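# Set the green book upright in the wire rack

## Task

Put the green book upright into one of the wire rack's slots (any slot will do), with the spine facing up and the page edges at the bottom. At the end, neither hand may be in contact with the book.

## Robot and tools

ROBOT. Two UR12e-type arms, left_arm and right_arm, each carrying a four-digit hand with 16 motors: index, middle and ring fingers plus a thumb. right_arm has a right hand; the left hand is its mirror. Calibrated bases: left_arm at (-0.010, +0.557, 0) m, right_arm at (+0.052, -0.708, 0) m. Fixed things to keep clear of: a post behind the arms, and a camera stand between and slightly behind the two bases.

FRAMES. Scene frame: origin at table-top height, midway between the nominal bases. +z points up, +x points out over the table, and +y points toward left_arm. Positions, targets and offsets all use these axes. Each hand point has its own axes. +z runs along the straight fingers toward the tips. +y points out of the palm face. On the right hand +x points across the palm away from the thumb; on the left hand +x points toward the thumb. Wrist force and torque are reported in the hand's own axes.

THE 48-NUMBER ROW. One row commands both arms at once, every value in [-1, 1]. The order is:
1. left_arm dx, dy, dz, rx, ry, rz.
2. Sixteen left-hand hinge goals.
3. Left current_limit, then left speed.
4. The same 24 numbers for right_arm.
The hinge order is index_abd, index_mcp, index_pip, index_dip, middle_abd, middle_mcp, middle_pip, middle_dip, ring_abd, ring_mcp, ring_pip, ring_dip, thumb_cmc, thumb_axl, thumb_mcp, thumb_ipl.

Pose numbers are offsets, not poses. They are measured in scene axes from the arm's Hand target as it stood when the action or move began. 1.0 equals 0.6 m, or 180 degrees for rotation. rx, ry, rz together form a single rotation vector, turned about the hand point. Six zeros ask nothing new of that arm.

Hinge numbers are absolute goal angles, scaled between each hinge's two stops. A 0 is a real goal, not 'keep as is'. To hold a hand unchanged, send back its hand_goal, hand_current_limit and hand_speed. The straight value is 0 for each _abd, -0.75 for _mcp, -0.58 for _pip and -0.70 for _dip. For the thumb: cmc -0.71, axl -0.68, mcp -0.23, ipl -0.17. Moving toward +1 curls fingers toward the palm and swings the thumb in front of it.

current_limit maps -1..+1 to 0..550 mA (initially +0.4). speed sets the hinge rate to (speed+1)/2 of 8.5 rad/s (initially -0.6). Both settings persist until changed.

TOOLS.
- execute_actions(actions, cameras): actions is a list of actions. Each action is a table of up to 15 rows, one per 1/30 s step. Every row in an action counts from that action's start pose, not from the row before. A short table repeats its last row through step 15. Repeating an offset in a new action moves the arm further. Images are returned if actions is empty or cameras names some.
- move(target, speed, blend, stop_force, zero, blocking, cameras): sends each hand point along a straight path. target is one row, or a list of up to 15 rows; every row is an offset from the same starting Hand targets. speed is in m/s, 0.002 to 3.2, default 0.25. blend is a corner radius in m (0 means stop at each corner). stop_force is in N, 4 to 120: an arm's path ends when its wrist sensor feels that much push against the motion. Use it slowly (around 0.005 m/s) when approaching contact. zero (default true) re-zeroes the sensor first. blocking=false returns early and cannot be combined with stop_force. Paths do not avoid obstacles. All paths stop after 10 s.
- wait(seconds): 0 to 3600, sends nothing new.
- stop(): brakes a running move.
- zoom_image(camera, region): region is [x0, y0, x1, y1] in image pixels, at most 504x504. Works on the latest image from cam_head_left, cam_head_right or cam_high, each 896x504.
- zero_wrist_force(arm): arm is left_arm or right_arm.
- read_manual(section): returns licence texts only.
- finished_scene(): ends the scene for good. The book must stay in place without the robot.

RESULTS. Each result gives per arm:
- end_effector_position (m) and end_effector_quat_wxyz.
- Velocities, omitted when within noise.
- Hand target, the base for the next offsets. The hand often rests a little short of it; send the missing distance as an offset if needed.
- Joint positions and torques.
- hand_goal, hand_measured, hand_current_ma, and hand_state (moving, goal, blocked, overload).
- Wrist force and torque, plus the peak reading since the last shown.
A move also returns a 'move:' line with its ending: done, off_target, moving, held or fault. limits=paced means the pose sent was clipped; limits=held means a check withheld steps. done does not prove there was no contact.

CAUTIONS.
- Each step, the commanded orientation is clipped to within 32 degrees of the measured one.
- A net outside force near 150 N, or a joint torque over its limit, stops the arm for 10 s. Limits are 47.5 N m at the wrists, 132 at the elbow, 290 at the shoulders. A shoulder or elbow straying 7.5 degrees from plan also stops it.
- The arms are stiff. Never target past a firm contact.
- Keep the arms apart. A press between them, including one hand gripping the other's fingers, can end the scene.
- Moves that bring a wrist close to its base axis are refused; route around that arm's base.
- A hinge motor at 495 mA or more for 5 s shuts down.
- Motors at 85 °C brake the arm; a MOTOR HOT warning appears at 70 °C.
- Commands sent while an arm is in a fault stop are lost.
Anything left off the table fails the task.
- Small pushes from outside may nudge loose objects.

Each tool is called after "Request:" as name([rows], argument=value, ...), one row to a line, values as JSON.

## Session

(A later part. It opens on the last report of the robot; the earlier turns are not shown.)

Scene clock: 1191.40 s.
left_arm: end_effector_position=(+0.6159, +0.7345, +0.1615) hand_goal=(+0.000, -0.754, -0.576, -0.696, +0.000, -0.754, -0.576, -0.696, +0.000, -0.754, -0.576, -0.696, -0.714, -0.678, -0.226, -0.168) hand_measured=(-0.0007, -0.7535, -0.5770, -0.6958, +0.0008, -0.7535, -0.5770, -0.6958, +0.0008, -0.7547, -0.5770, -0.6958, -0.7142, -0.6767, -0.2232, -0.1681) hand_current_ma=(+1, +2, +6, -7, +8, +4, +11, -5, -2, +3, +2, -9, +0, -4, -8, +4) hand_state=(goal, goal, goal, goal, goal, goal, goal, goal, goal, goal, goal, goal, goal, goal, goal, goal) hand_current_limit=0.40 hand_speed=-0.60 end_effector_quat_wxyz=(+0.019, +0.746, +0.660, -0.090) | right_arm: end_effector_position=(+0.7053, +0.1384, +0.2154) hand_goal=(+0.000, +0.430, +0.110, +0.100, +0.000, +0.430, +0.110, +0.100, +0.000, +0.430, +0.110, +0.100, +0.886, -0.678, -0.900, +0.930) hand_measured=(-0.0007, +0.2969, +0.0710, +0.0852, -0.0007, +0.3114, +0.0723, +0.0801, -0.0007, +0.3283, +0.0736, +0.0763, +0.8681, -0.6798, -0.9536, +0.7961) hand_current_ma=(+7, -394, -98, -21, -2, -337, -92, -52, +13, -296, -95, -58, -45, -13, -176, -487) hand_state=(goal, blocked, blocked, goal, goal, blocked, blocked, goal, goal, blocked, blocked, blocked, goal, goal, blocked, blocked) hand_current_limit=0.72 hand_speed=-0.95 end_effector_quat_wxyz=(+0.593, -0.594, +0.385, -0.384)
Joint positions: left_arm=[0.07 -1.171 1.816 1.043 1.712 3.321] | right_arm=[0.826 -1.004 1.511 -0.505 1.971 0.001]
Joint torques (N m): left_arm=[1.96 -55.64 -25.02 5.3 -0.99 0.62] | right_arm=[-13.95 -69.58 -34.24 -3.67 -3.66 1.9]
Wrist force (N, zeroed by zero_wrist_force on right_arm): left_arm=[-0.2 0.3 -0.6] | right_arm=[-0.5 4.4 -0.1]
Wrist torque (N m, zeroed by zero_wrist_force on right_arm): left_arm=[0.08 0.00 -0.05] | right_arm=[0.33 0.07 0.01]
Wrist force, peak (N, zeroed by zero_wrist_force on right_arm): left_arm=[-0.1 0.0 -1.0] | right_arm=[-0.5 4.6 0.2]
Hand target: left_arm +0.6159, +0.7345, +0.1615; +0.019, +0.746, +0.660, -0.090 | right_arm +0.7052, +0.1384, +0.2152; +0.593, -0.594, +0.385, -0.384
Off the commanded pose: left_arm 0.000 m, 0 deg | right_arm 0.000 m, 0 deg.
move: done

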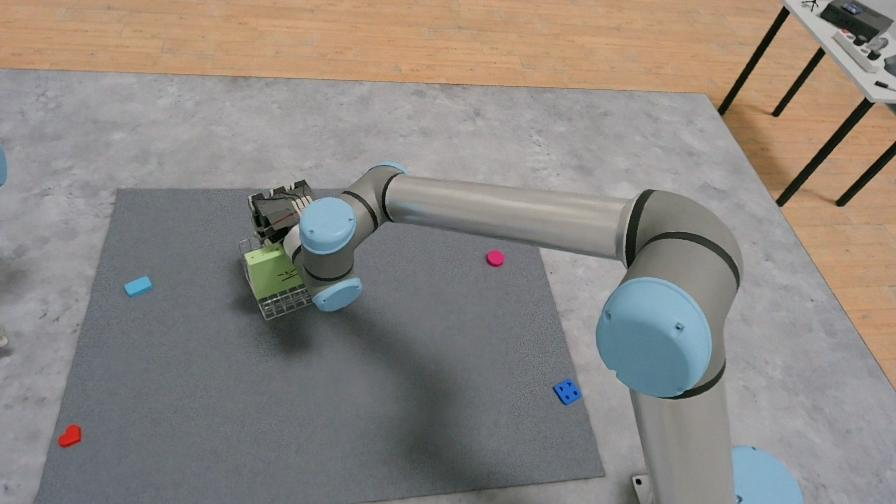

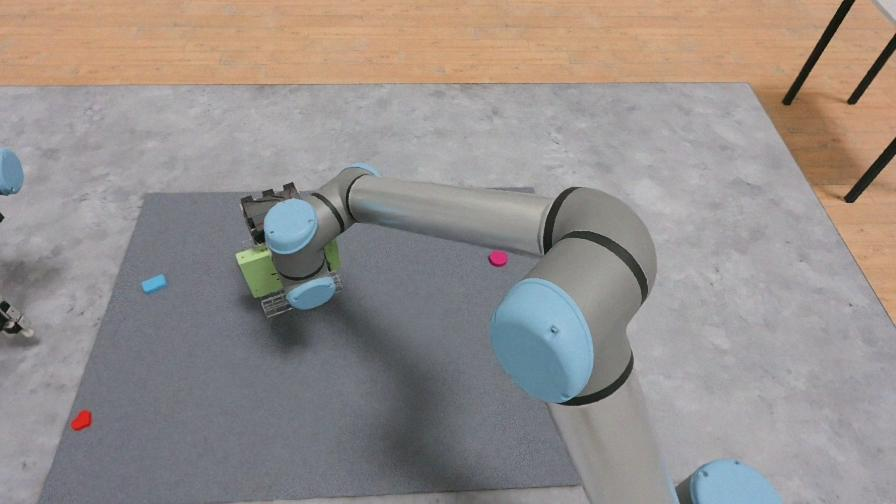

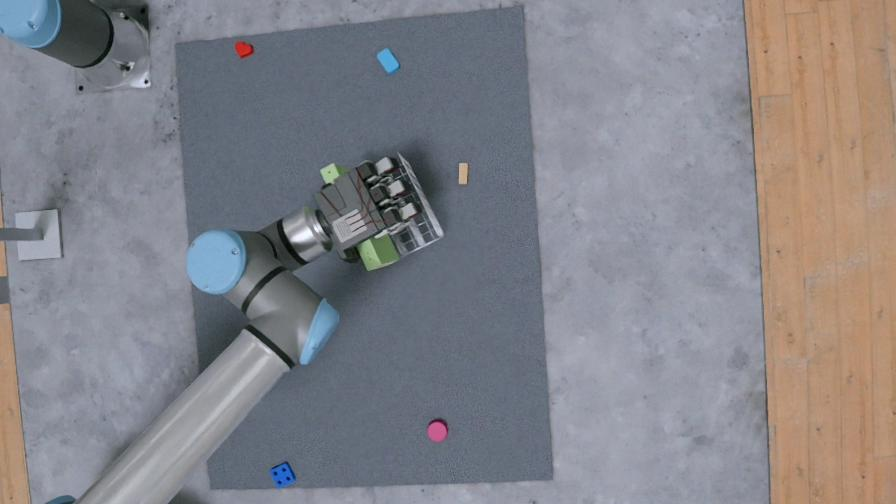

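Request:
move(target=[0,0,0,0,0,0,0,-0.754,-0.576,-0.696,0,-0.754,-0.576,-0.696,0,-0.754,-0.576,-0.696,-0.714,-0.678,-0.226,-0.168,0.4,-0.6,0.001,0.000,-0.038,0,0,0.0015,0,0.43,0.11,0.10,0,0.43,0.11,0.10,0,0.43,0.11,0.10,0.886,-0.678,-0.900,0.93,0.72,-0.95], cameras=["cam_head_right","cam_high","cam_head_left"], speed=0.03, stop_force=6)

Request:
zoom_image(camera="cam_high", region=[350, 220, 410, 280])

Request:
zoom_image(camera="cam_head_left", region=[225, 230, 335, 330])

Request:
zoom_image(camera="cam_head_right", region=[225, 230, 355, 330])

Scene clock: 1231.97 s.
left_arm: end_effector_position=(+0.6159, +0.7345, +0.1615) hand_goal=(+0.000, -0.754, -0.576, -0.696, +0.000, -0.754, -0.576, -0.696, +0.000, -0.754, -0.576, -0.696, -0.714, -0.678, -0.226, -0.168) hand_measured=(-0.0007, -0.7547, -0.5770, -0.6945, +0.0008, -0.7523, -0.5770, -0.6958, +0.0008, -0.7535, -0.5770, -0.6958, -0.7142, -0.6777, -0.2242, -0.1672) hand_current_ma=(+10, -2, +3, -10, +6, -15, +6, -13, +6, -16, +7, -7, +8, -9, -2, +1) hand_state=(goal, goal, goal, goal, goal, goal, goal, goal, goal, goal, goal, goal, goal, goal, goal, goal) hand_current_limit=0.40 hand_speed=-0.60 end_effector_quat_wxyz=(+0.019, +0.746, +0.660, -0.090) | right_arm: end_effector_position=(+0.7058, +0.1384, +0.1924) hand_goal=(+0.000, +0.430, +0.110, +0.100, +0.000, +0.430, +0.110, +0.100, +0.000, +0.430, +0.110, +0.100, +0.886, -0.678, -0.900, +0.930) hand_measured=(-0.0021, +0.2957, +0.0710, +0.0839, -0.0007, +0.3114, +0.0723, +0.0801, -0.0007, +0.3283, +0.0723, +0.0763, +0.8681, -0.6798, -0.9536, +0.7952) hand_current_ma=(+6, -386, -101, -29, +0, -345, -87, -52, +17, -282, -98, -52, -41, -7, -167, -477) hand_state=(goal, blocked, blocked, goal, goal, blocked, blocked, goal, goal, blocked, blocked, blocked, goal, goal, blocked, blocked) hand_current_limit=0.72 hand_speed=-0.95 end_effector_quat_wxyz=(+0.594, -0.594, +0.384, -0.383)
Joint positions: left_arm=[0.07 -1.171 1.816 1.043 1.712 3.321] | right_arm=[0.824 -0.986 1.527 -0.539 1.965 0.001]
Joint torques (N m): left_arm=[0.97 -54.73 -24.88 5.49 -0.77 0.6] | right_arm=[-13.5 -70.67 -32.66 -4.64 -3.77 -3.36]
Wrist force (N, zeroed by zero_wrist_force on right_arm): left_arm=[-0.1 0.1 -0.9] | right_arm=[-0.5 4.5 0.0]
Wrist torque (N m, zeroed by zero_wrist_force on right_arm): left_arm=[0.08 -0.02 -0.04] | right_arm=[0.33 0.06 0.02]
Wrist force, peak (N, zeroed by zero_wrist_force on right_arm): left_arm=[-0.3 0.1 -1.0] | right_arm=[0.0 4.8 -0.1]
Hand target: left_arm +0.6159, +0.7345, +0.1615; +0.019, +0.746, +0.660, -0.090 | right_arm +0.7058, +0.1384, +0.1924; +0.594, -0.594, +0.384, -0.383
Off the commanded pose: left_arm 0.000 m, 0 deg | right_arm 0.000 m, 0 deg.
move: done

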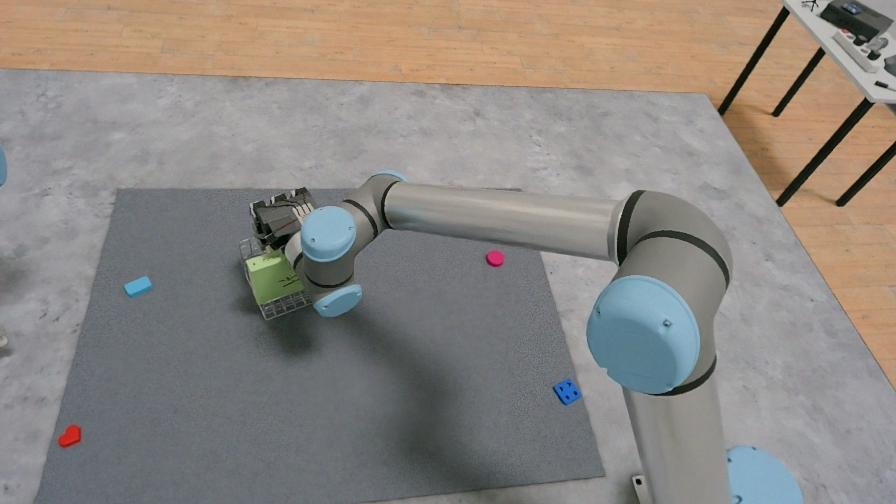

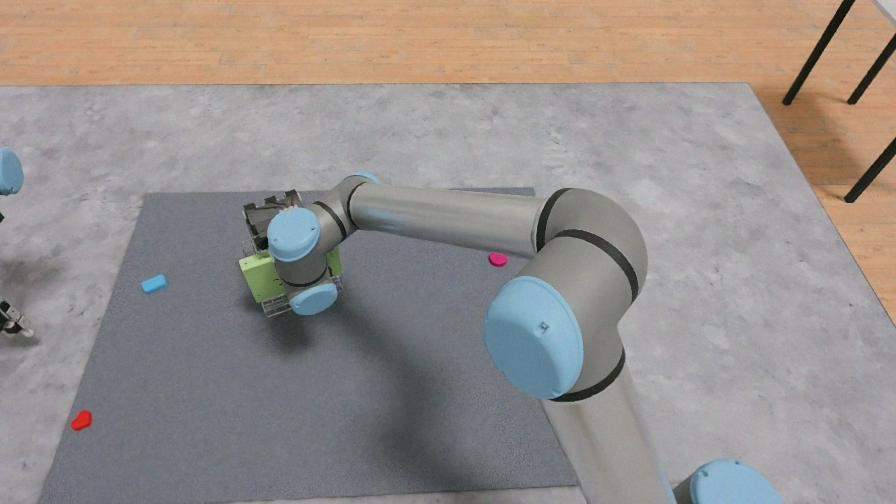

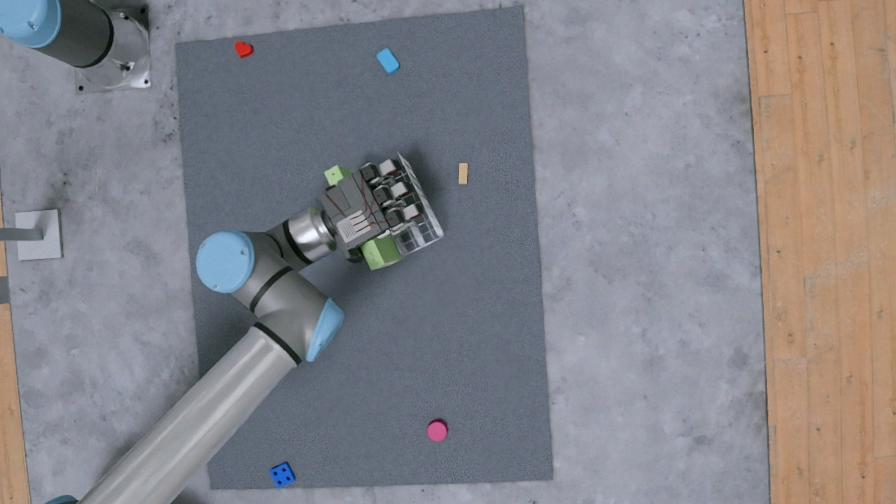

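Scaled by 8.400 from the camera's image (finer frame: 1280x720).

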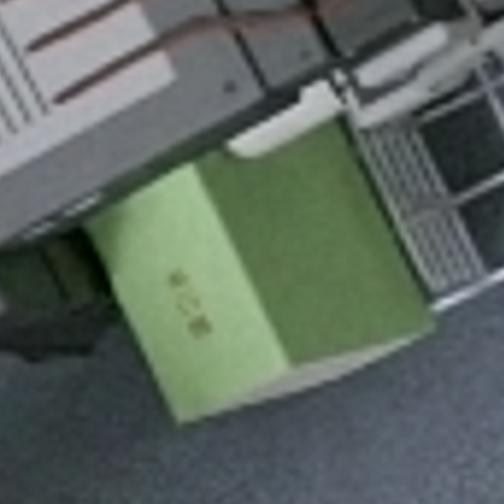

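Scaled by 4.582 from the camera's image (finer frame: 1280x720).

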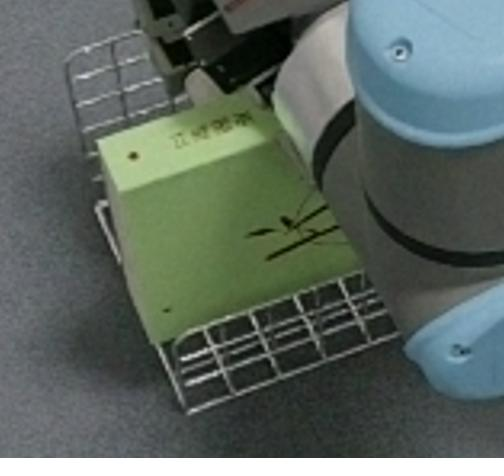

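Scaled by 3.877 from the camera's image (finer frame: 1280x720).

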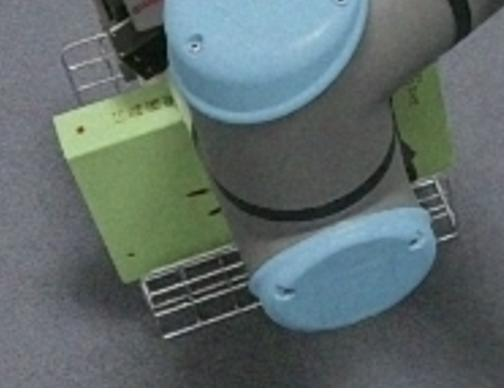

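Request:
move([
  [0,0,0,0,0,0,0,-0.754,-0.576,-0.696,0,-0.754,-0.576,-0.696,0,-0.754,-0.576,-0.696,-0.714,-0.678,-0.226,-0.168,0.4,-0.6,0.003,0.0013,0,0,0,0,0,0.43,0.11,0.10,0,0.43,0.11,0.10,0,0.43,0.11,0.10,0.886,-0.678,-0.900,0.93,0.72,-0.95],
  [0,0,0,0,0,0,0,-0.754,-0.576,-0.696,0,-0.754,-0.576,-0.696,0,-0.754,-0.576,-0.696,-0.714,-0.678,-0.226,-0.168,0.4,-0.6,0.003,0.0013,-0.035,0,0,0,0,0.43,0.11,0.10,0,0.43,0.11,0.10,0,0.43,0.11,0.10,0.886,-0.678,-0.900,0.93,0.72,-0.95],
], cameras=["cam_head_right","cam_high","cam_head_left"], speed=0.02, stop_force=5)

Request:
zoom_image(camera="cam_high", region=[350, 220, 410, 280])

Request:
zoom_image(camera="cam_head_left", region=[225, 230, 335, 330])

Request:
zoom_image(camera="cam_head_right", region=[225, 230, 355, 330])

Scene clock: 1263.87 s.
left_arm: end_effector_position=(+0.6159, +0.7345, +0.1615) hand_goal=(+0.000, -0.754, -0.576, -0.696, +0.000, -0.754, -0.576, -0.696, +0.000, -0.754, -0.576, -0.696, -0.714, -0.678, -0.226, -0.168) hand_measured=(-0.0007, -0.7535, -0.5770, -0.6958, -0.0007, -0.7535, -0.5770, -0.6958, +0.0008, -0.7535, -0.5757, -0.6958, -0.7142, -0.6767, -0.2242, -0.1672) hand_current_ma=(+2, -10, -3, -4, +5, -3, +7, -13, -3, -1, +3, -4, +6, +0, -7, +2) hand_state=(goal, goal, goal, goal, goal, goal, goal, goal, goal, goal, goal, goal, goal, goal, goal, goal) hand_current_limit=0.40 hand_speed=-0.60 end_effector_quat_wxyz=(+0.019, +0.746, +0.660, -0.090) | right_arm: end_effector_position=(+0.7076, +0.1391, +0.1714) hand_goal=(+0.000, +0.430, +0.110, +0.100, +0.000, +0.430, +0.110, +0.100, +0.000, +0.430, +0.110, +0.100, +0.886, -0.678, -0.900, +0.930) hand_measured=(-0.0007, +0.2957, +0.0710, +0.0839, -0.0007, +0.3114, +0.0723, +0.0801, -0.0021, +0.3283, +0.0723, +0.0763, +0.8681, -0.6798, -0.9536, +0.7961) hand_current_ma=(-5, -386, -96, -32, +6, -324, -89, -31, -7, -297, -86, -52, -47, +18, -170, -469) hand_state=(goal, blocked, blocked, goal, goal, blocked, blocked, goal, goal, blocked, blocked, blocked, goal, goal, blocked, blocked) hand_current_limit=0.72 hand_speed=-0.95 end_effector_quat_wxyz=(+0.594, -0.594, +0.384, -0.383)
Joint positions: left_arm=[0.07 -1.171 1.816 1.043 1.712 3.321] | right_arm=[0.823 -0.966 1.535 -0.568 1.964 0.001]
Joint torques (N m): left_arm=[0.83 -55.26 -24.36 5.37 -0.82 0.67] | right_arm=[-13.89 -70.81 -31.91 -4.19 -3.79 -1.38]
Wrist force (N, zeroed by zero_wrist_force on right_arm): left_arm=[0.0 0.2 -0.9] | right_arm=[0.0 4.8 0.2]
Wrist torque (N m, zeroed by zero_wrist_force on right_arm): left_arm=[0.09 -0.03 -0.03] | right_arm=[0.36 0.01 0.07]
Wrist force, peak (N, zeroed by zero_wrist_force on right_arm): left_arm=[-0.5 0.3 -1.0] | right_arm=[0.2 4.9 -0.3]
Hand target: left_arm +0.6159, +0.7345, +0.1615; +0.019, +0.746, +0.660, -0.090 | right_arm +0.7076, +0.1391, +0.1714; +0.594, -0.594, +0.384, -0.383
Off the commanded pose: left_arm 0.000 m, 0 deg | right_arm 0.000 m, 0 deg.
move: done

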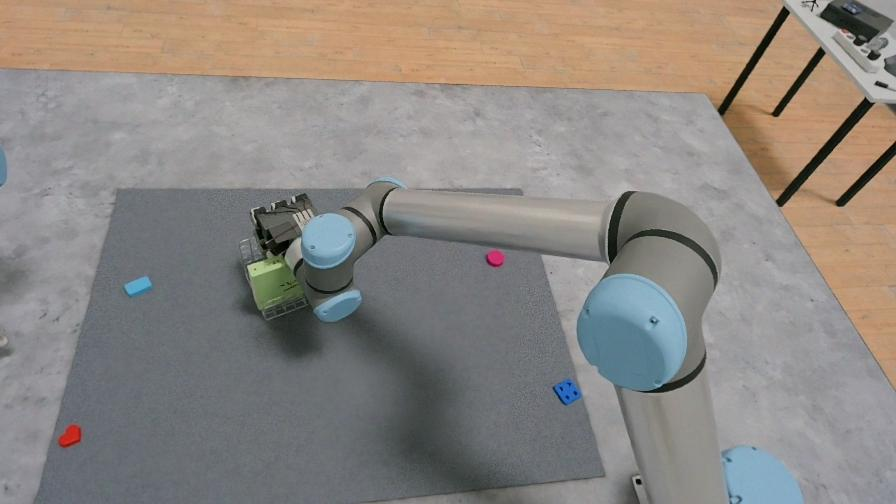

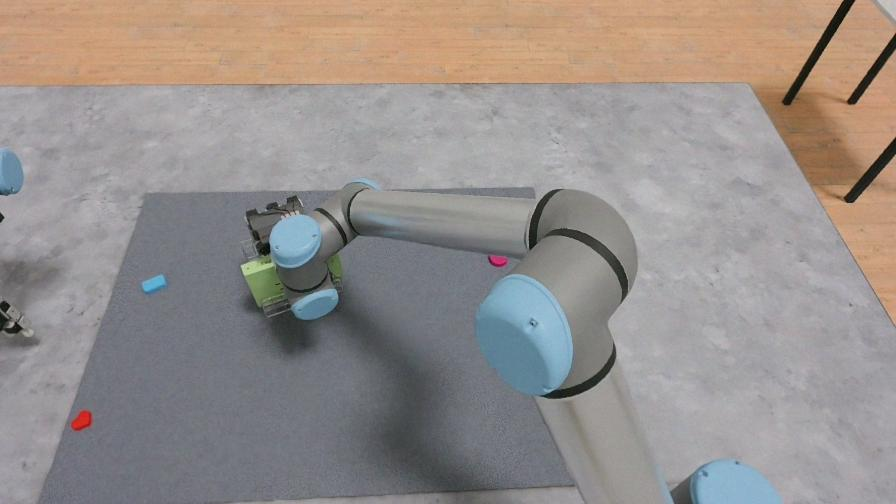

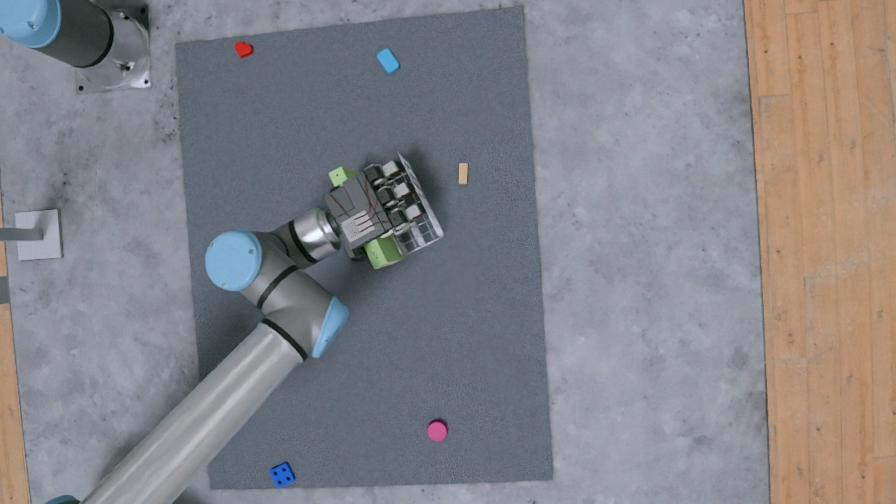

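Scaled by 8.400 from the camera's image (finer frame: 1280x720).

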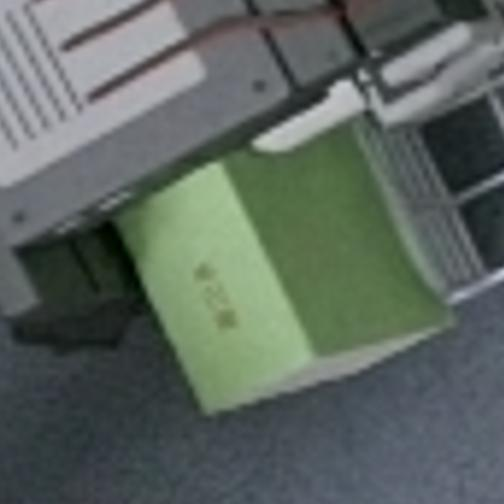

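Scaled by 4.582 from the camera's image (finer frame: 1280x720).

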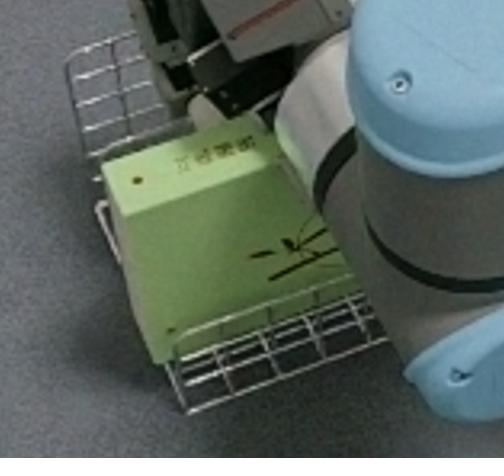

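Scaled by 3.877 from the camera's image (finer frame: 1280x720).

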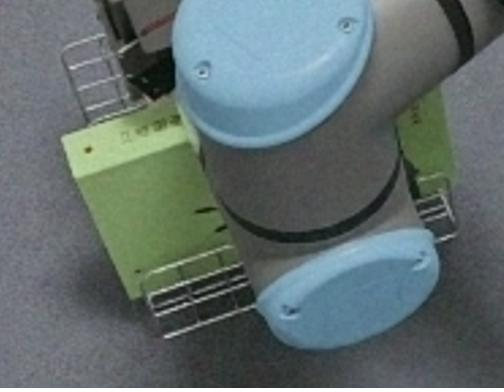

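Request:
move(target=[0,0,0,0,0,0,0,-0.754,-0.576,-0.696,0,-0.754,-0.576,-0.696,0,-0.754,-0.576,-0.696,-0.714,-0.678,-0.226,-0.168,0.4,-0.6,0,0,-0.040,0,0,0,0,0.43,0.11,0.10,0,0.43,0.11,0.10,0,0.43,0.11,0.10,0.886,-0.678,-0.900,0.93,0.72,-0.95], speed=0.015, stop_force=5)

Request:
move(target=[0,0,0,0,0,0,0,-0.754,-0.576,-0.696,0,-0.754,-0.576,-0.696,0,-0.754,-0.576,-0.696,-0.714,-0.678,-0.226,-0.168,0.4,-0.6,0,0,-0.025,0,0,0,0,0.43,0.11,0.10,0,0.43,0.11,0.10,0,0.43,0.11,0.10,0.886,-0.678,-0.900,0.93,0.72,-0.95], cameras=["cam_head_right","cam_high","cam_head_left"], speed=0.003, stop_force=5)

Request:
zoom_image(camera="cam_high", region=[350, 220, 410, 280])

Request:
zoom_image(camera="cam_head_left", region=[225, 230, 335, 330])

Request:
zoom_image(camera="cam_head_right", region=[225, 230, 355, 330])

Scene clock: 1289.40 s.
left_arm: end_effector_position=(+0.6159, +0.7345, +0.1615) hand_goal=(+0.000, -0.754, -0.576, -0.696, +0.000, -0.754, -0.576, -0.696, +0.000, -0.754, -0.576, -0.696, -0.714, -0.678, -0.226, -0.168) hand_measured=(+0.0008, -0.7523, -0.5770, -0.6958, +0.0008, -0.7535, -0.5770, -0.6958, +0.0008, -0.7523, -0.5770, -0.6958, -0.7142, -0.6777, -0.2232, -0.1681) hand_current_ma=(+18, -6, -3, -13, +9, -7, +7, -5, +3, -11, +14, -12, +13, -6, -7, +8) hand_state=(goal, goal, goal, goal, goal, goal, goal, goal, goal, goal, goal, goal, goal, goal, goal, goal) hand_current_limit=0.40 hand_speed=-0.60 end_effector_quat_wxyz=(+0.019, +0.746, +0.660, -0.090) | right_arm: end_effector_position=(+0.7076, +0.1391, +0.1474) hand_goal=(+0.000, +0.430, +0.110, +0.100, +0.000, +0.430, +0.110, +0.100, +0.000, +0.430, +0.110, +0.100, +0.886, -0.678, -0.900, +0.930) hand_measured=(-0.0007, +0.2957, +0.0710, +0.0852, -0.0007, +0.3126, +0.0723, +0.0801, -0.0007, +0.3283, +0.0736, +0.0750, +0.8681, -0.6798, -0.9546, +0.7952) hand_current_ma=(-5, -383, -98, -25, -1, -336, -92, -59, +5, -292, -99, -64, -32, -15, -173, -472) hand_state=(goal, blocked, blocked, goal, goal, blocked, blocked, goal, goal, blocked, blocked, blocked, goal, goal, blocked, blocked) hand_current_limit=0.72 hand_speed=-0.95 end_effector_quat_wxyz=(+0.594, -0.594, +0.384, -0.383)
Joint positions: left_arm=[0.07 -1.171 1.816 1.043 1.712 3.321] | right_arm=[0.823 -0.944 1.548 -0.602 1.964 0.001]
Joint torques (N m): left_arm=[1.43 -55.93 -24.24 5.24 -0.95 0.66] | right_arm=[-9.55 -72.71 -31.41 -4.79 -3.66 0.27]
Wrist force (N, zeroed by zero_wrist_force on right_arm): left_arm=[-0.5 0.3 -0.7] | right_arm=[0.0 4.5 -0.3]
Wrist torque (N m, zeroed by zero_wrist_force on right_arm): left_arm=[0.08 0.04 -0.08] | right_arm=[0.35 0.03 0.06]
Wrist force, peak (N, zeroed by zero_wrist_force on right_arm): left_arm=[-0.4 0.4 -0.9] | right_arm=[0.2 4.9 0.4]
Hand target: left_arm +0.6159, +0.7345, +0.1615; +0.019, +0.746, +0.660, -0.090 | right_arm +0.7076, +0.1391, +0.1474; +0.594, -0.594, +0.384, -0.383
Off the commanded pose: left_arm 0.000 m, 0 deg | right_arm 0.000 m, 0 deg.
move: done

Scene clock: 1292.23 s.
left_arm: end_effector_position=(+0.6159, +0.7345, +0.1615) hand_goal=(+0.000, -0.754, -0.576, -0.696, +0.000, -0.754, -0.576, -0.696, +0.000, -0.754, -0.576, -0.696, -0.714, -0.678, -0.226, -0.168) hand_measured=(+0.0008, -0.7535, -0.5757, -0.6958, +0.0008, -0.7523, -0.5770, -0.6958, -0.0007, -0.7535, -0.5770, -0.6958, -0.7142, -0.6777, -0.2232, -0.1681) hand_current_ma=(+17, +1, +14, -4, +16, -8, +13, -3, +10, -18, +9, -6, +14, -1, -4, +14) hand_state=(goal, goal, goal, goal, goal, goal, goal, goal, goal, goal, goal, goal, goal, goal, goal, goal) hand_current_limit=0.40 hand_speed=-0.60 end_effector_quat_wxyz=(+0.019, +0.746, +0.660, -0.090) | right_arm: end_effector_position=(+0.7077, +0.1391, +0.1410) hand_goal=(+0.000, +0.430, +0.110, +0.100, +0.000, +0.430, +0.110, +0.100, +0.000, +0.430, +0.110, +0.100, +0.886, -0.678, -0.900, +0.930) hand_measured=(-0.0007, +0.2957, +0.0710, +0.0852, -0.0007, +0.3114, +0.0710, +0.0814, -0.0021, +0.3259, +0.0736, +0.0776, +0.8681, -0.6788, -0.9536, +0.7961) hand_current_ma=(-4, -387, -96, -23, +9, -332, -88, -52, +14, -293, -101, -50, -42, -5, -176, -475) hand_state=(goal, blocked, blocked, goal, goal, blocked, blocked, goal, goal, blocked, blocked, blocked, goal, goal, blocked, blocked) hand_current_limit=0.72 hand_speed=-0.95 end_effector_quat_wxyz=(+0.594, -0.594, +0.384, -0.383)
Joint positions: left_arm=[0.07 -1.171 1.816 1.043 1.712 3.321] | right_arm=[0.823 -0.938 1.551 -0.611 1.964 0.001]
Joint torques (N m): left_arm=[1.34 -55.84 -23.97 5.43 -1.09 0.7] | right_arm=[-9.96 -84.53 -34.06 0.81 -3.48 1.27]
Wrist force (N, zeroed by zero_wrist_force on right_arm): left_arm=[-0.2 0.4 -0.7] | right_arm=[-0.1 -1.7 2.3]
Wrist torque (N m, zeroed by zero_wrist_force on right_arm): left_arm=[0.11 0.00 -0.06] | right_arm=[0.29 -0.02 -0.22]
Wrist force, peak (N, zeroed by zero_wrist_force on right_arm): left_arm=[-0.3 0.4 -1.0] | right_arm=[-0.2 5.1 0.0]
Hand target: left_arm +0.6159, +0.7345, +0.1615; +0.019, +0.746, +0.660, -0.090 | right_arm +0.7077, +0.1392, +0.1411; +0.594, -0.594, +0.384, -0.383 (not the last commanded pose)
Off the commanded pose: left_arm 0.000 m, 0 deg | right_arm 0.009 m, 0 deg.
move: contact (right_arm)

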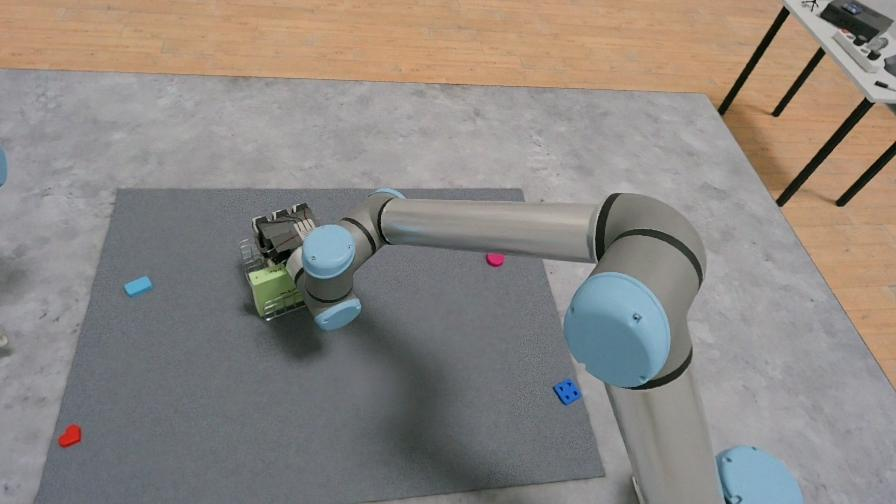

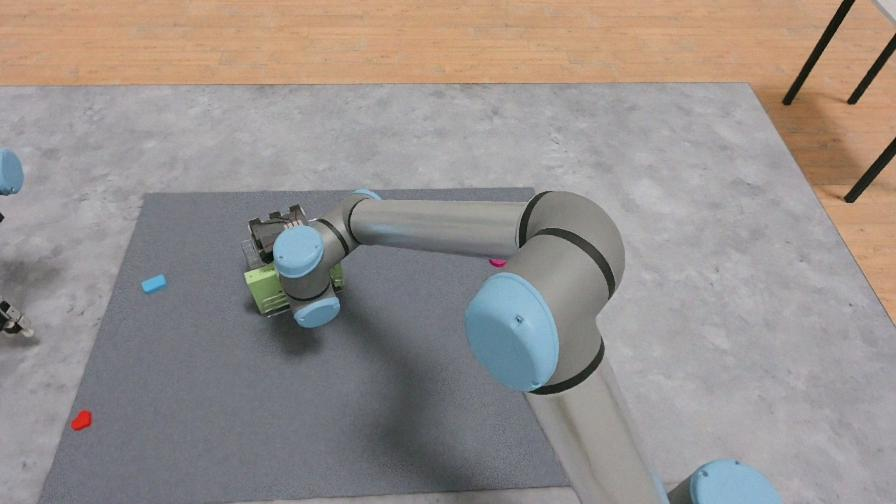

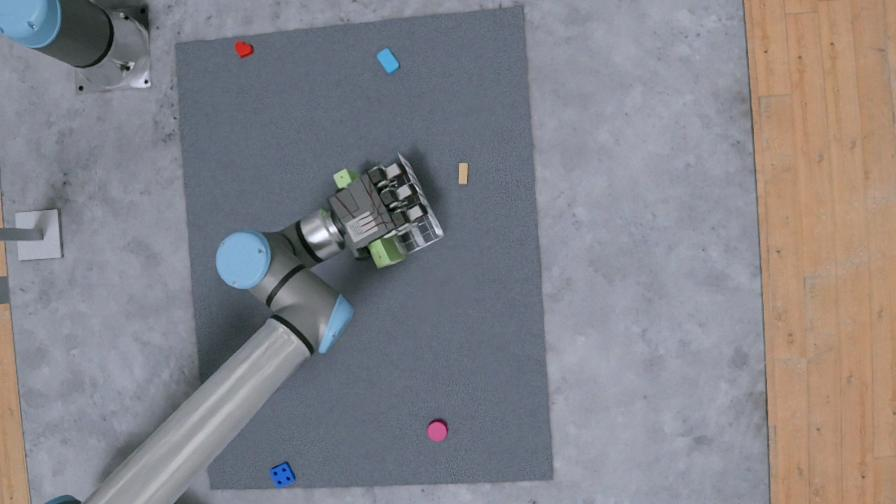

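Scaled by 8.400 from the camera's image (finer frame: 1280x720).

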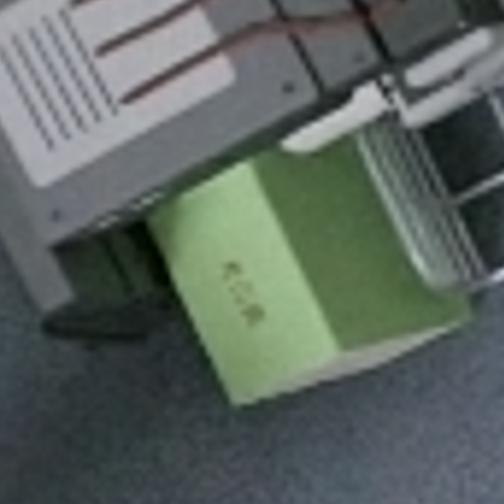

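Scaled by 4.582 from the camera's image (finer frame: 1280x720).

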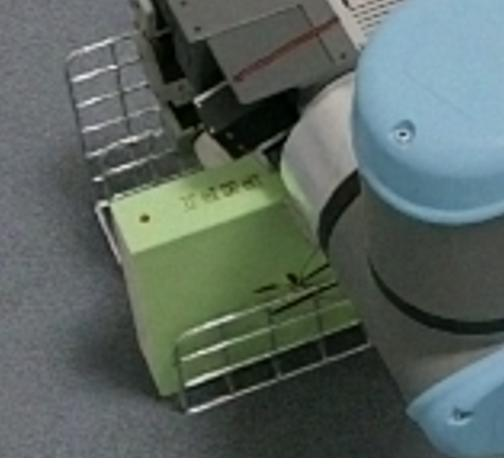

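Scaled by 3.877 from the camera's image (finer frame: 1280x720).

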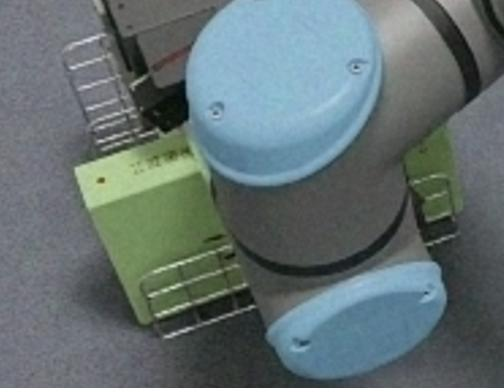

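Request:
move([
  [0,0,0,0,0,0,0,-0.754,-0.576,-0.696,0,-0.754,-0.576,-0.696,0,-0.754,-0.576,-0.696,-0.714,-0.678,-0.226,-0.168,0.4,-0.6,0,0,0,0,0,0,0,0.36,0.09,0.09,0,0.365,0.09,0.09,0,0.37,0.09,0.09,0.886,-0.678,-0.93,0.87,0.72,-0.95],
  [0,0,0,0,0,0,0,-0.754,-0.576,-0.696,0,-0.754,-0.576,-0.696,0,-0.754,-0.576,-0.696,-0.714,-0.678,-0.226,-0.168,0.4,-0.6,0,0,0,0,0,0,0,0.315,0.085,0.08,0,0.32,0.085,0.08,0,0.33,0.085,0.08,0.886,-0.678,-0.94,0.82,0.72,-0.95],
], cameras=["cam_head_right","cam_high","cam_head_left"])

Request:
zoom_image(camera="cam_high", region=[350, 220, 410, 280])

Request:
zoom_image(camera="cam_head_left", region=[225, 230, 335, 330])

Scene clock: 1311.00 s.
left_arm: end_effector_position=(+0.6159, +0.7345, +0.1615) hand_goal=(+0.000, -0.754, -0.576, -0.696, +0.000, -0.754, -0.576, -0.696, +0.000, -0.754, -0.576, -0.696, -0.714, -0.678, -0.226, -0.168) hand_measured=(+0.0008, -0.7535, -0.5757, -0.6958, -0.0007, -0.7535, -0.5770, -0.6958, +0.0008, -0.7535, -0.5757, -0.6958, -0.7142, -0.6767, -0.2242, -0.1681) hand_current_ma=(+7, -3, +3, -2, +6, -9, +13, -12, -8, -7, -4, -12, +11, -10, -8, +2) hand_state=(goal, goal, goal, goal, goal, goal, goal, goal, goal, goal, goal, goal, goal, goal, goal, goal) hand_current_limit=0.40 hand_speed=-0.60 end_effector_quat_wxyz=(+0.019, +0.746, +0.660, -0.090) | right_arm: end_effector_position=(+0.7077, +0.1392, +0.1411) hand_goal=(+0.000, +0.314, +0.084, +0.080, +0.000, +0.320, +0.084, +0.080, +0.000, +0.330, +0.084, +0.080, +0.886, -0.678, -0.940, +0.820) hand_measured=(+0.0037, +0.2897, +0.0607, +0.0750, +0.0037, +0.3030, +0.0646, +0.0750, +0.0023, +0.3150, +0.0646, +0.0750, +0.8669, -0.6788, -0.9536, +0.7942) hand_current_ma=(+16, -57, -55, -19, +14, -23, -44, -17, +9, -39, -55, -6, -42, -19, -30, -80) hand_state=(goal, blocked, blocked, goal, goal, goal, blocked, goal, goal, goal, goal, goal, goal, goal, goal, blocked) hand_current_limit=0.72 hand_speed=-0.95 end_effector_quat_wxyz=(+0.594, -0.594, +0.384, -0.383)
Joint positions: left_arm=[0.07 -1.171 1.816 1.043 1.712 3.321] | right_arm=[0.823 -0.938 1.551 -0.611 1.964 0.001]
Joint torques (N m): left_arm=[1.06 -55.57 -24.32 5.27 -1.08 0.53] | right_arm=[-10 -89.6 -41.25 -1.03 -3.23 1.21]
Wrist force (N, zeroed by zero_wrist_force on right_arm): left_arm=[-0.2 0.4 -0.8] | right_arm=[0.2 1.1 0.3]
Wrist torque (N m, zeroed by zero_wrist_force on right_arm): left_arm=[0.12 0.00 -0.06] | right_arm=[0.02 0.00 -0.01]
Wrist force, peak (N, zeroed by zero_wrist_force on right_arm): left_arm=[-0.3 0.1 -1.1] | right_arm=[-0.1 4.2 -0.3]
Hand target: left_arm +0.6159, +0.7345, +0.1615; +0.019, +0.746, +0.660, -0.090 | right_arm +0.7077, +0.1392, +0.1411; +0.594, -0.594, +0.384, -0.383
Off the commanded pose: left_arm 0.000 m, 0 deg | right_arm 0.000 m, 0 deg.
move: done

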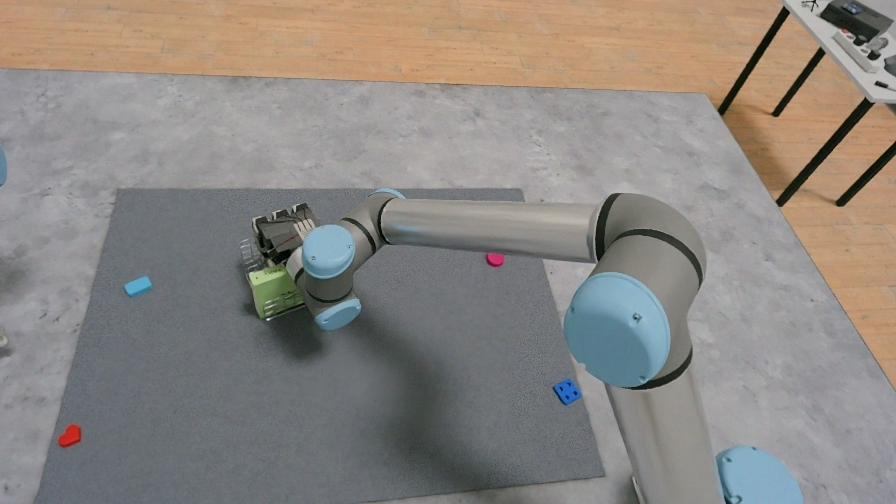

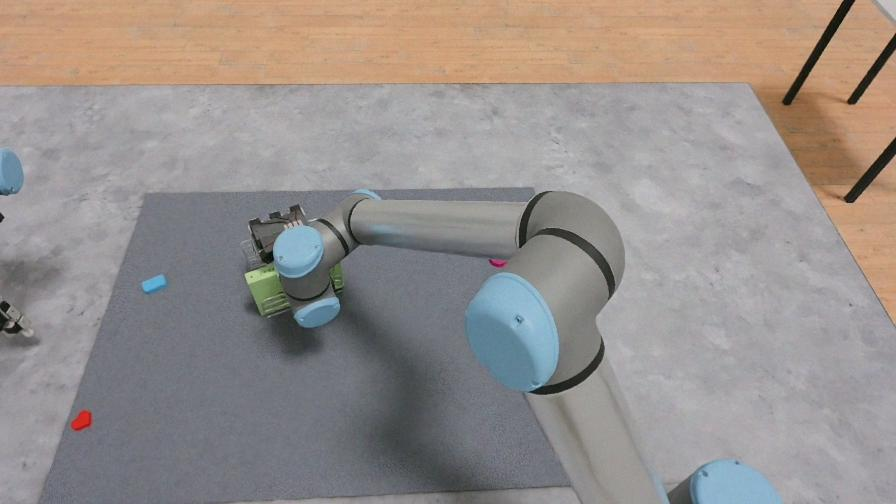

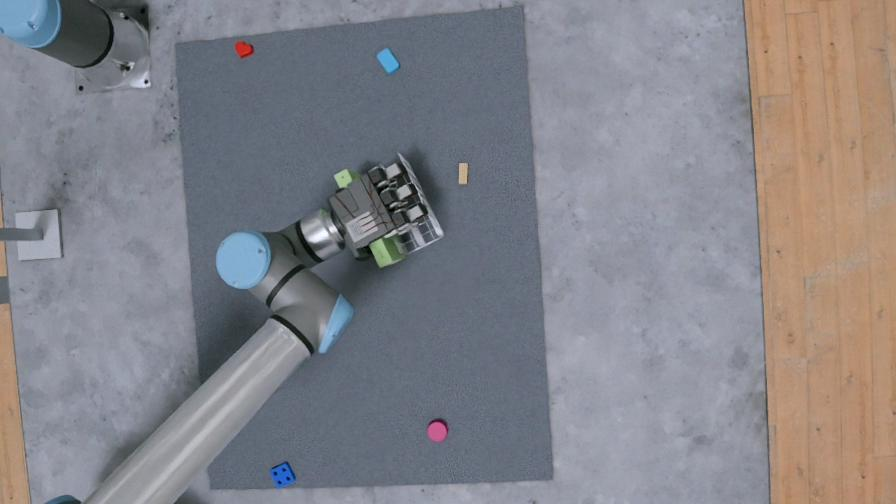

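Scaled by 8.400 from the camera's image (finer frame: 1280x720).

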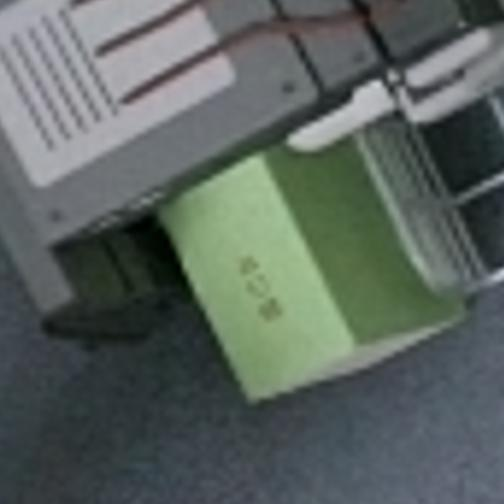

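Scaled by 4.582 from the camera's image (finer frame: 1280x720).

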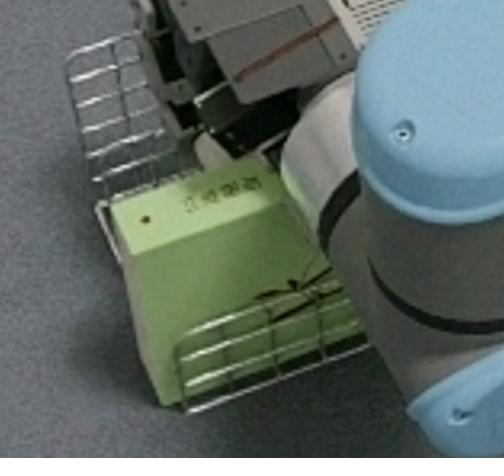

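Request:
move([
  [0,0,0,0,0,0,0,-0.754,-0.576,-0.696,0,-0.754,-0.576,-0.696,0,-0.754,-0.576,-0.696,-0.714,-0.678,-0.226,-0.168,0.4,-0.6,0,0,0,0,0,0,0,0.275,0.085,0.08,0,0.28,0.085,0.08,0,0.29,0.085,0.08,0.886,-0.678,-0.95,0.78,0.72,-0.95],
  [0,0,0,0,0,0,0,-0.754,-0.576,-0.696,0,-0.754,-0.576,-0.696,0,-0.754,-0.576,-0.696,-0.714,-0.678,-0.226,-0.168,0.4,-0.6,0,0,0,0,0,0,0,0.21,0.085,0.08,0,0.21,0.085,0.08,0,0.21,0.085,0.08,0.886,-0.678,-0.95,0.71,0.72,-0.95],
], cameras=["cam_head_right","cam_high","cam_head_left"])

Request:
zoom_image(camera="cam_high", region=[320, 150, 460, 290])

Request:
zoom_image(camera="cam_head_left", region=[225, 230, 335, 330])

Scene clock: 1328.23 s.
left_arm: end_effector_position=(+0.6159, +0.7345, +0.1615) hand_goal=(+0.000, -0.754, -0.576, -0.696, +0.000, -0.754, -0.576, -0.696, +0.000, -0.754, -0.576, -0.696, -0.714, -0.678, -0.226, -0.168) hand_measured=(+0.0008, -0.7523, -0.5770, -0.6971, +0.0008, -0.7535, -0.5757, -0.6958, +0.0008, -0.7523, -0.5770, -0.6958, -0.7142, -0.6767, -0.2232, -0.1681) hand_current_ma=(+5, -4, +4, +0, +1, -10, +11, -2, -4, -10, +6, -1, -8, -7, -12, +4) hand_state=(goal, goal, goal, goal, goal, goal, goal, goal, goal, goal, goal, goal, goal, goal, goal, goal) hand_current_limit=0.40 hand_speed=-0.60 end_effector_quat_wxyz=(+0.019, +0.746, +0.660, -0.090) | right_arm: end_effector_position=(+0.7077, +0.1392, +0.1411) hand_goal=(+0.000, +0.210, +0.084, +0.080, +0.000, +0.210, +0.084, +0.080, +0.000, +0.210, +0.084, +0.080, +0.886, -0.678, -0.950, +0.710) hand_measured=(+0.0037, +0.2234, +0.0761, +0.0788, +0.0037, +0.2210, +0.0761, +0.0763, +0.0023, +0.2222, +0.0749, +0.0763, +0.8707, -0.6756, -0.9477, +0.7123) hand_current_ma=(+8, +34, -29, -3, +16, +40, -27, -24, +13, +30, -20, -4, -29, -7, +16, +2) hand_state=(goal, goal, goal, goal, goal, goal, goal, goal, goal, goal, goal, goal, goal, goal, goal, goal) hand_current_limit=0.72 hand_speed=-0.95 end_effector_quat_wxyz=(+0.594, -0.594, +0.384, -0.383)
Joint positions: left_arm=[0.07 -1.171 1.816 1.043 1.712 3.321] | right_arm=[0.823 -0.938 1.551 -0.611 1.964 0.001]
Joint torques (N m): left_arm=[0.78 -54.15 -24.16 5.38 -1.2 0.67] | right_arm=[-9.95 -88.15 -41.66 -2.69 -3.64 1.22]
Wrist force (N, zeroed by zero_wrist_force on right_arm): left_arm=[-0.2 0.0 -0.6] | right_arm=[0.3 0.4 -0.2]
Wrist torque (N m, zeroed by zero_wrist_force on right_arm): left_arm=[0.04 0.01 -0.05] | right_arm=[-0.01 -0.01 0.00]
Wrist force, peak (N, zeroed by zero_wrist_force on right_arm): left_arm=[-0.2 0.5 -1.2] | right_arm=[-0.2 1.2 0.3]
Hand target: left_arm +0.6159, +0.7345, +0.1615; +0.019, +0.746, +0.660, -0.090 | right_arm +0.7077, +0.1392, +0.1411; +0.594, -0.594, +0.384, -0.383
Off the commanded pose: left_arm 0.000 m, 0 deg | right_arm 0.000 m, 0 deg.
move: done

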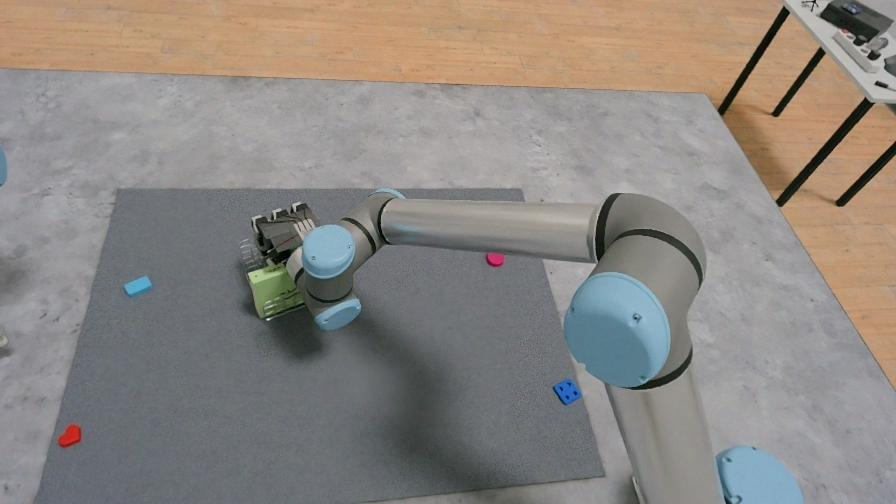

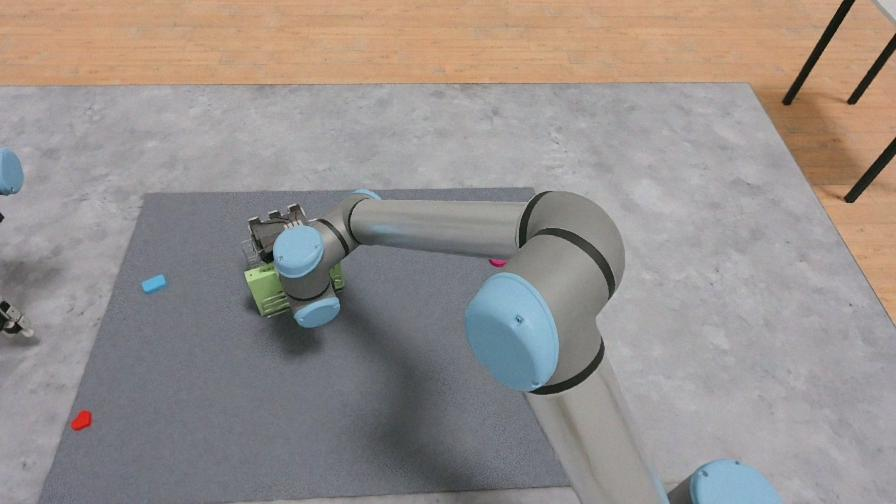

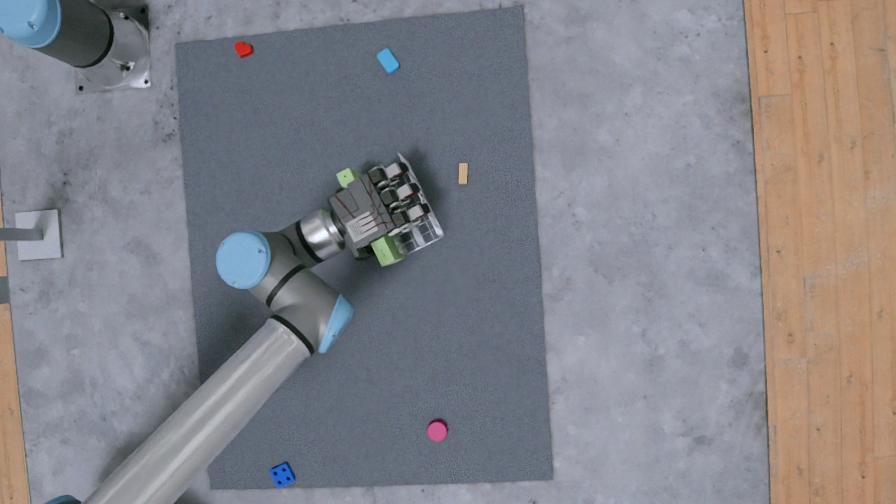

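Scaled by 3.600 from the camera's image (finer frame: 1280x720).

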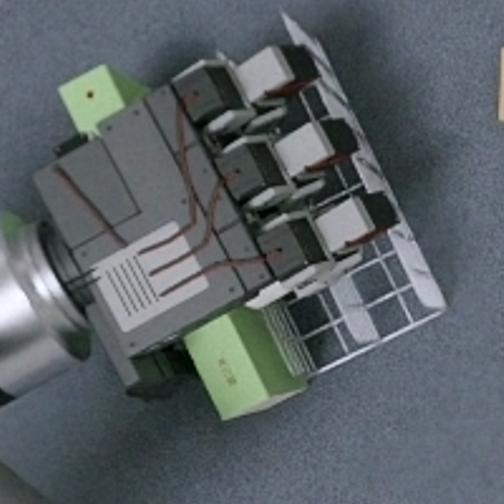

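Scaled by 4.582 from the camera's image (finer frame: 1280x720).

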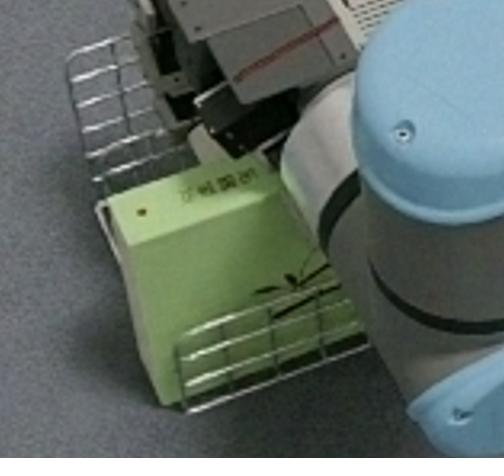

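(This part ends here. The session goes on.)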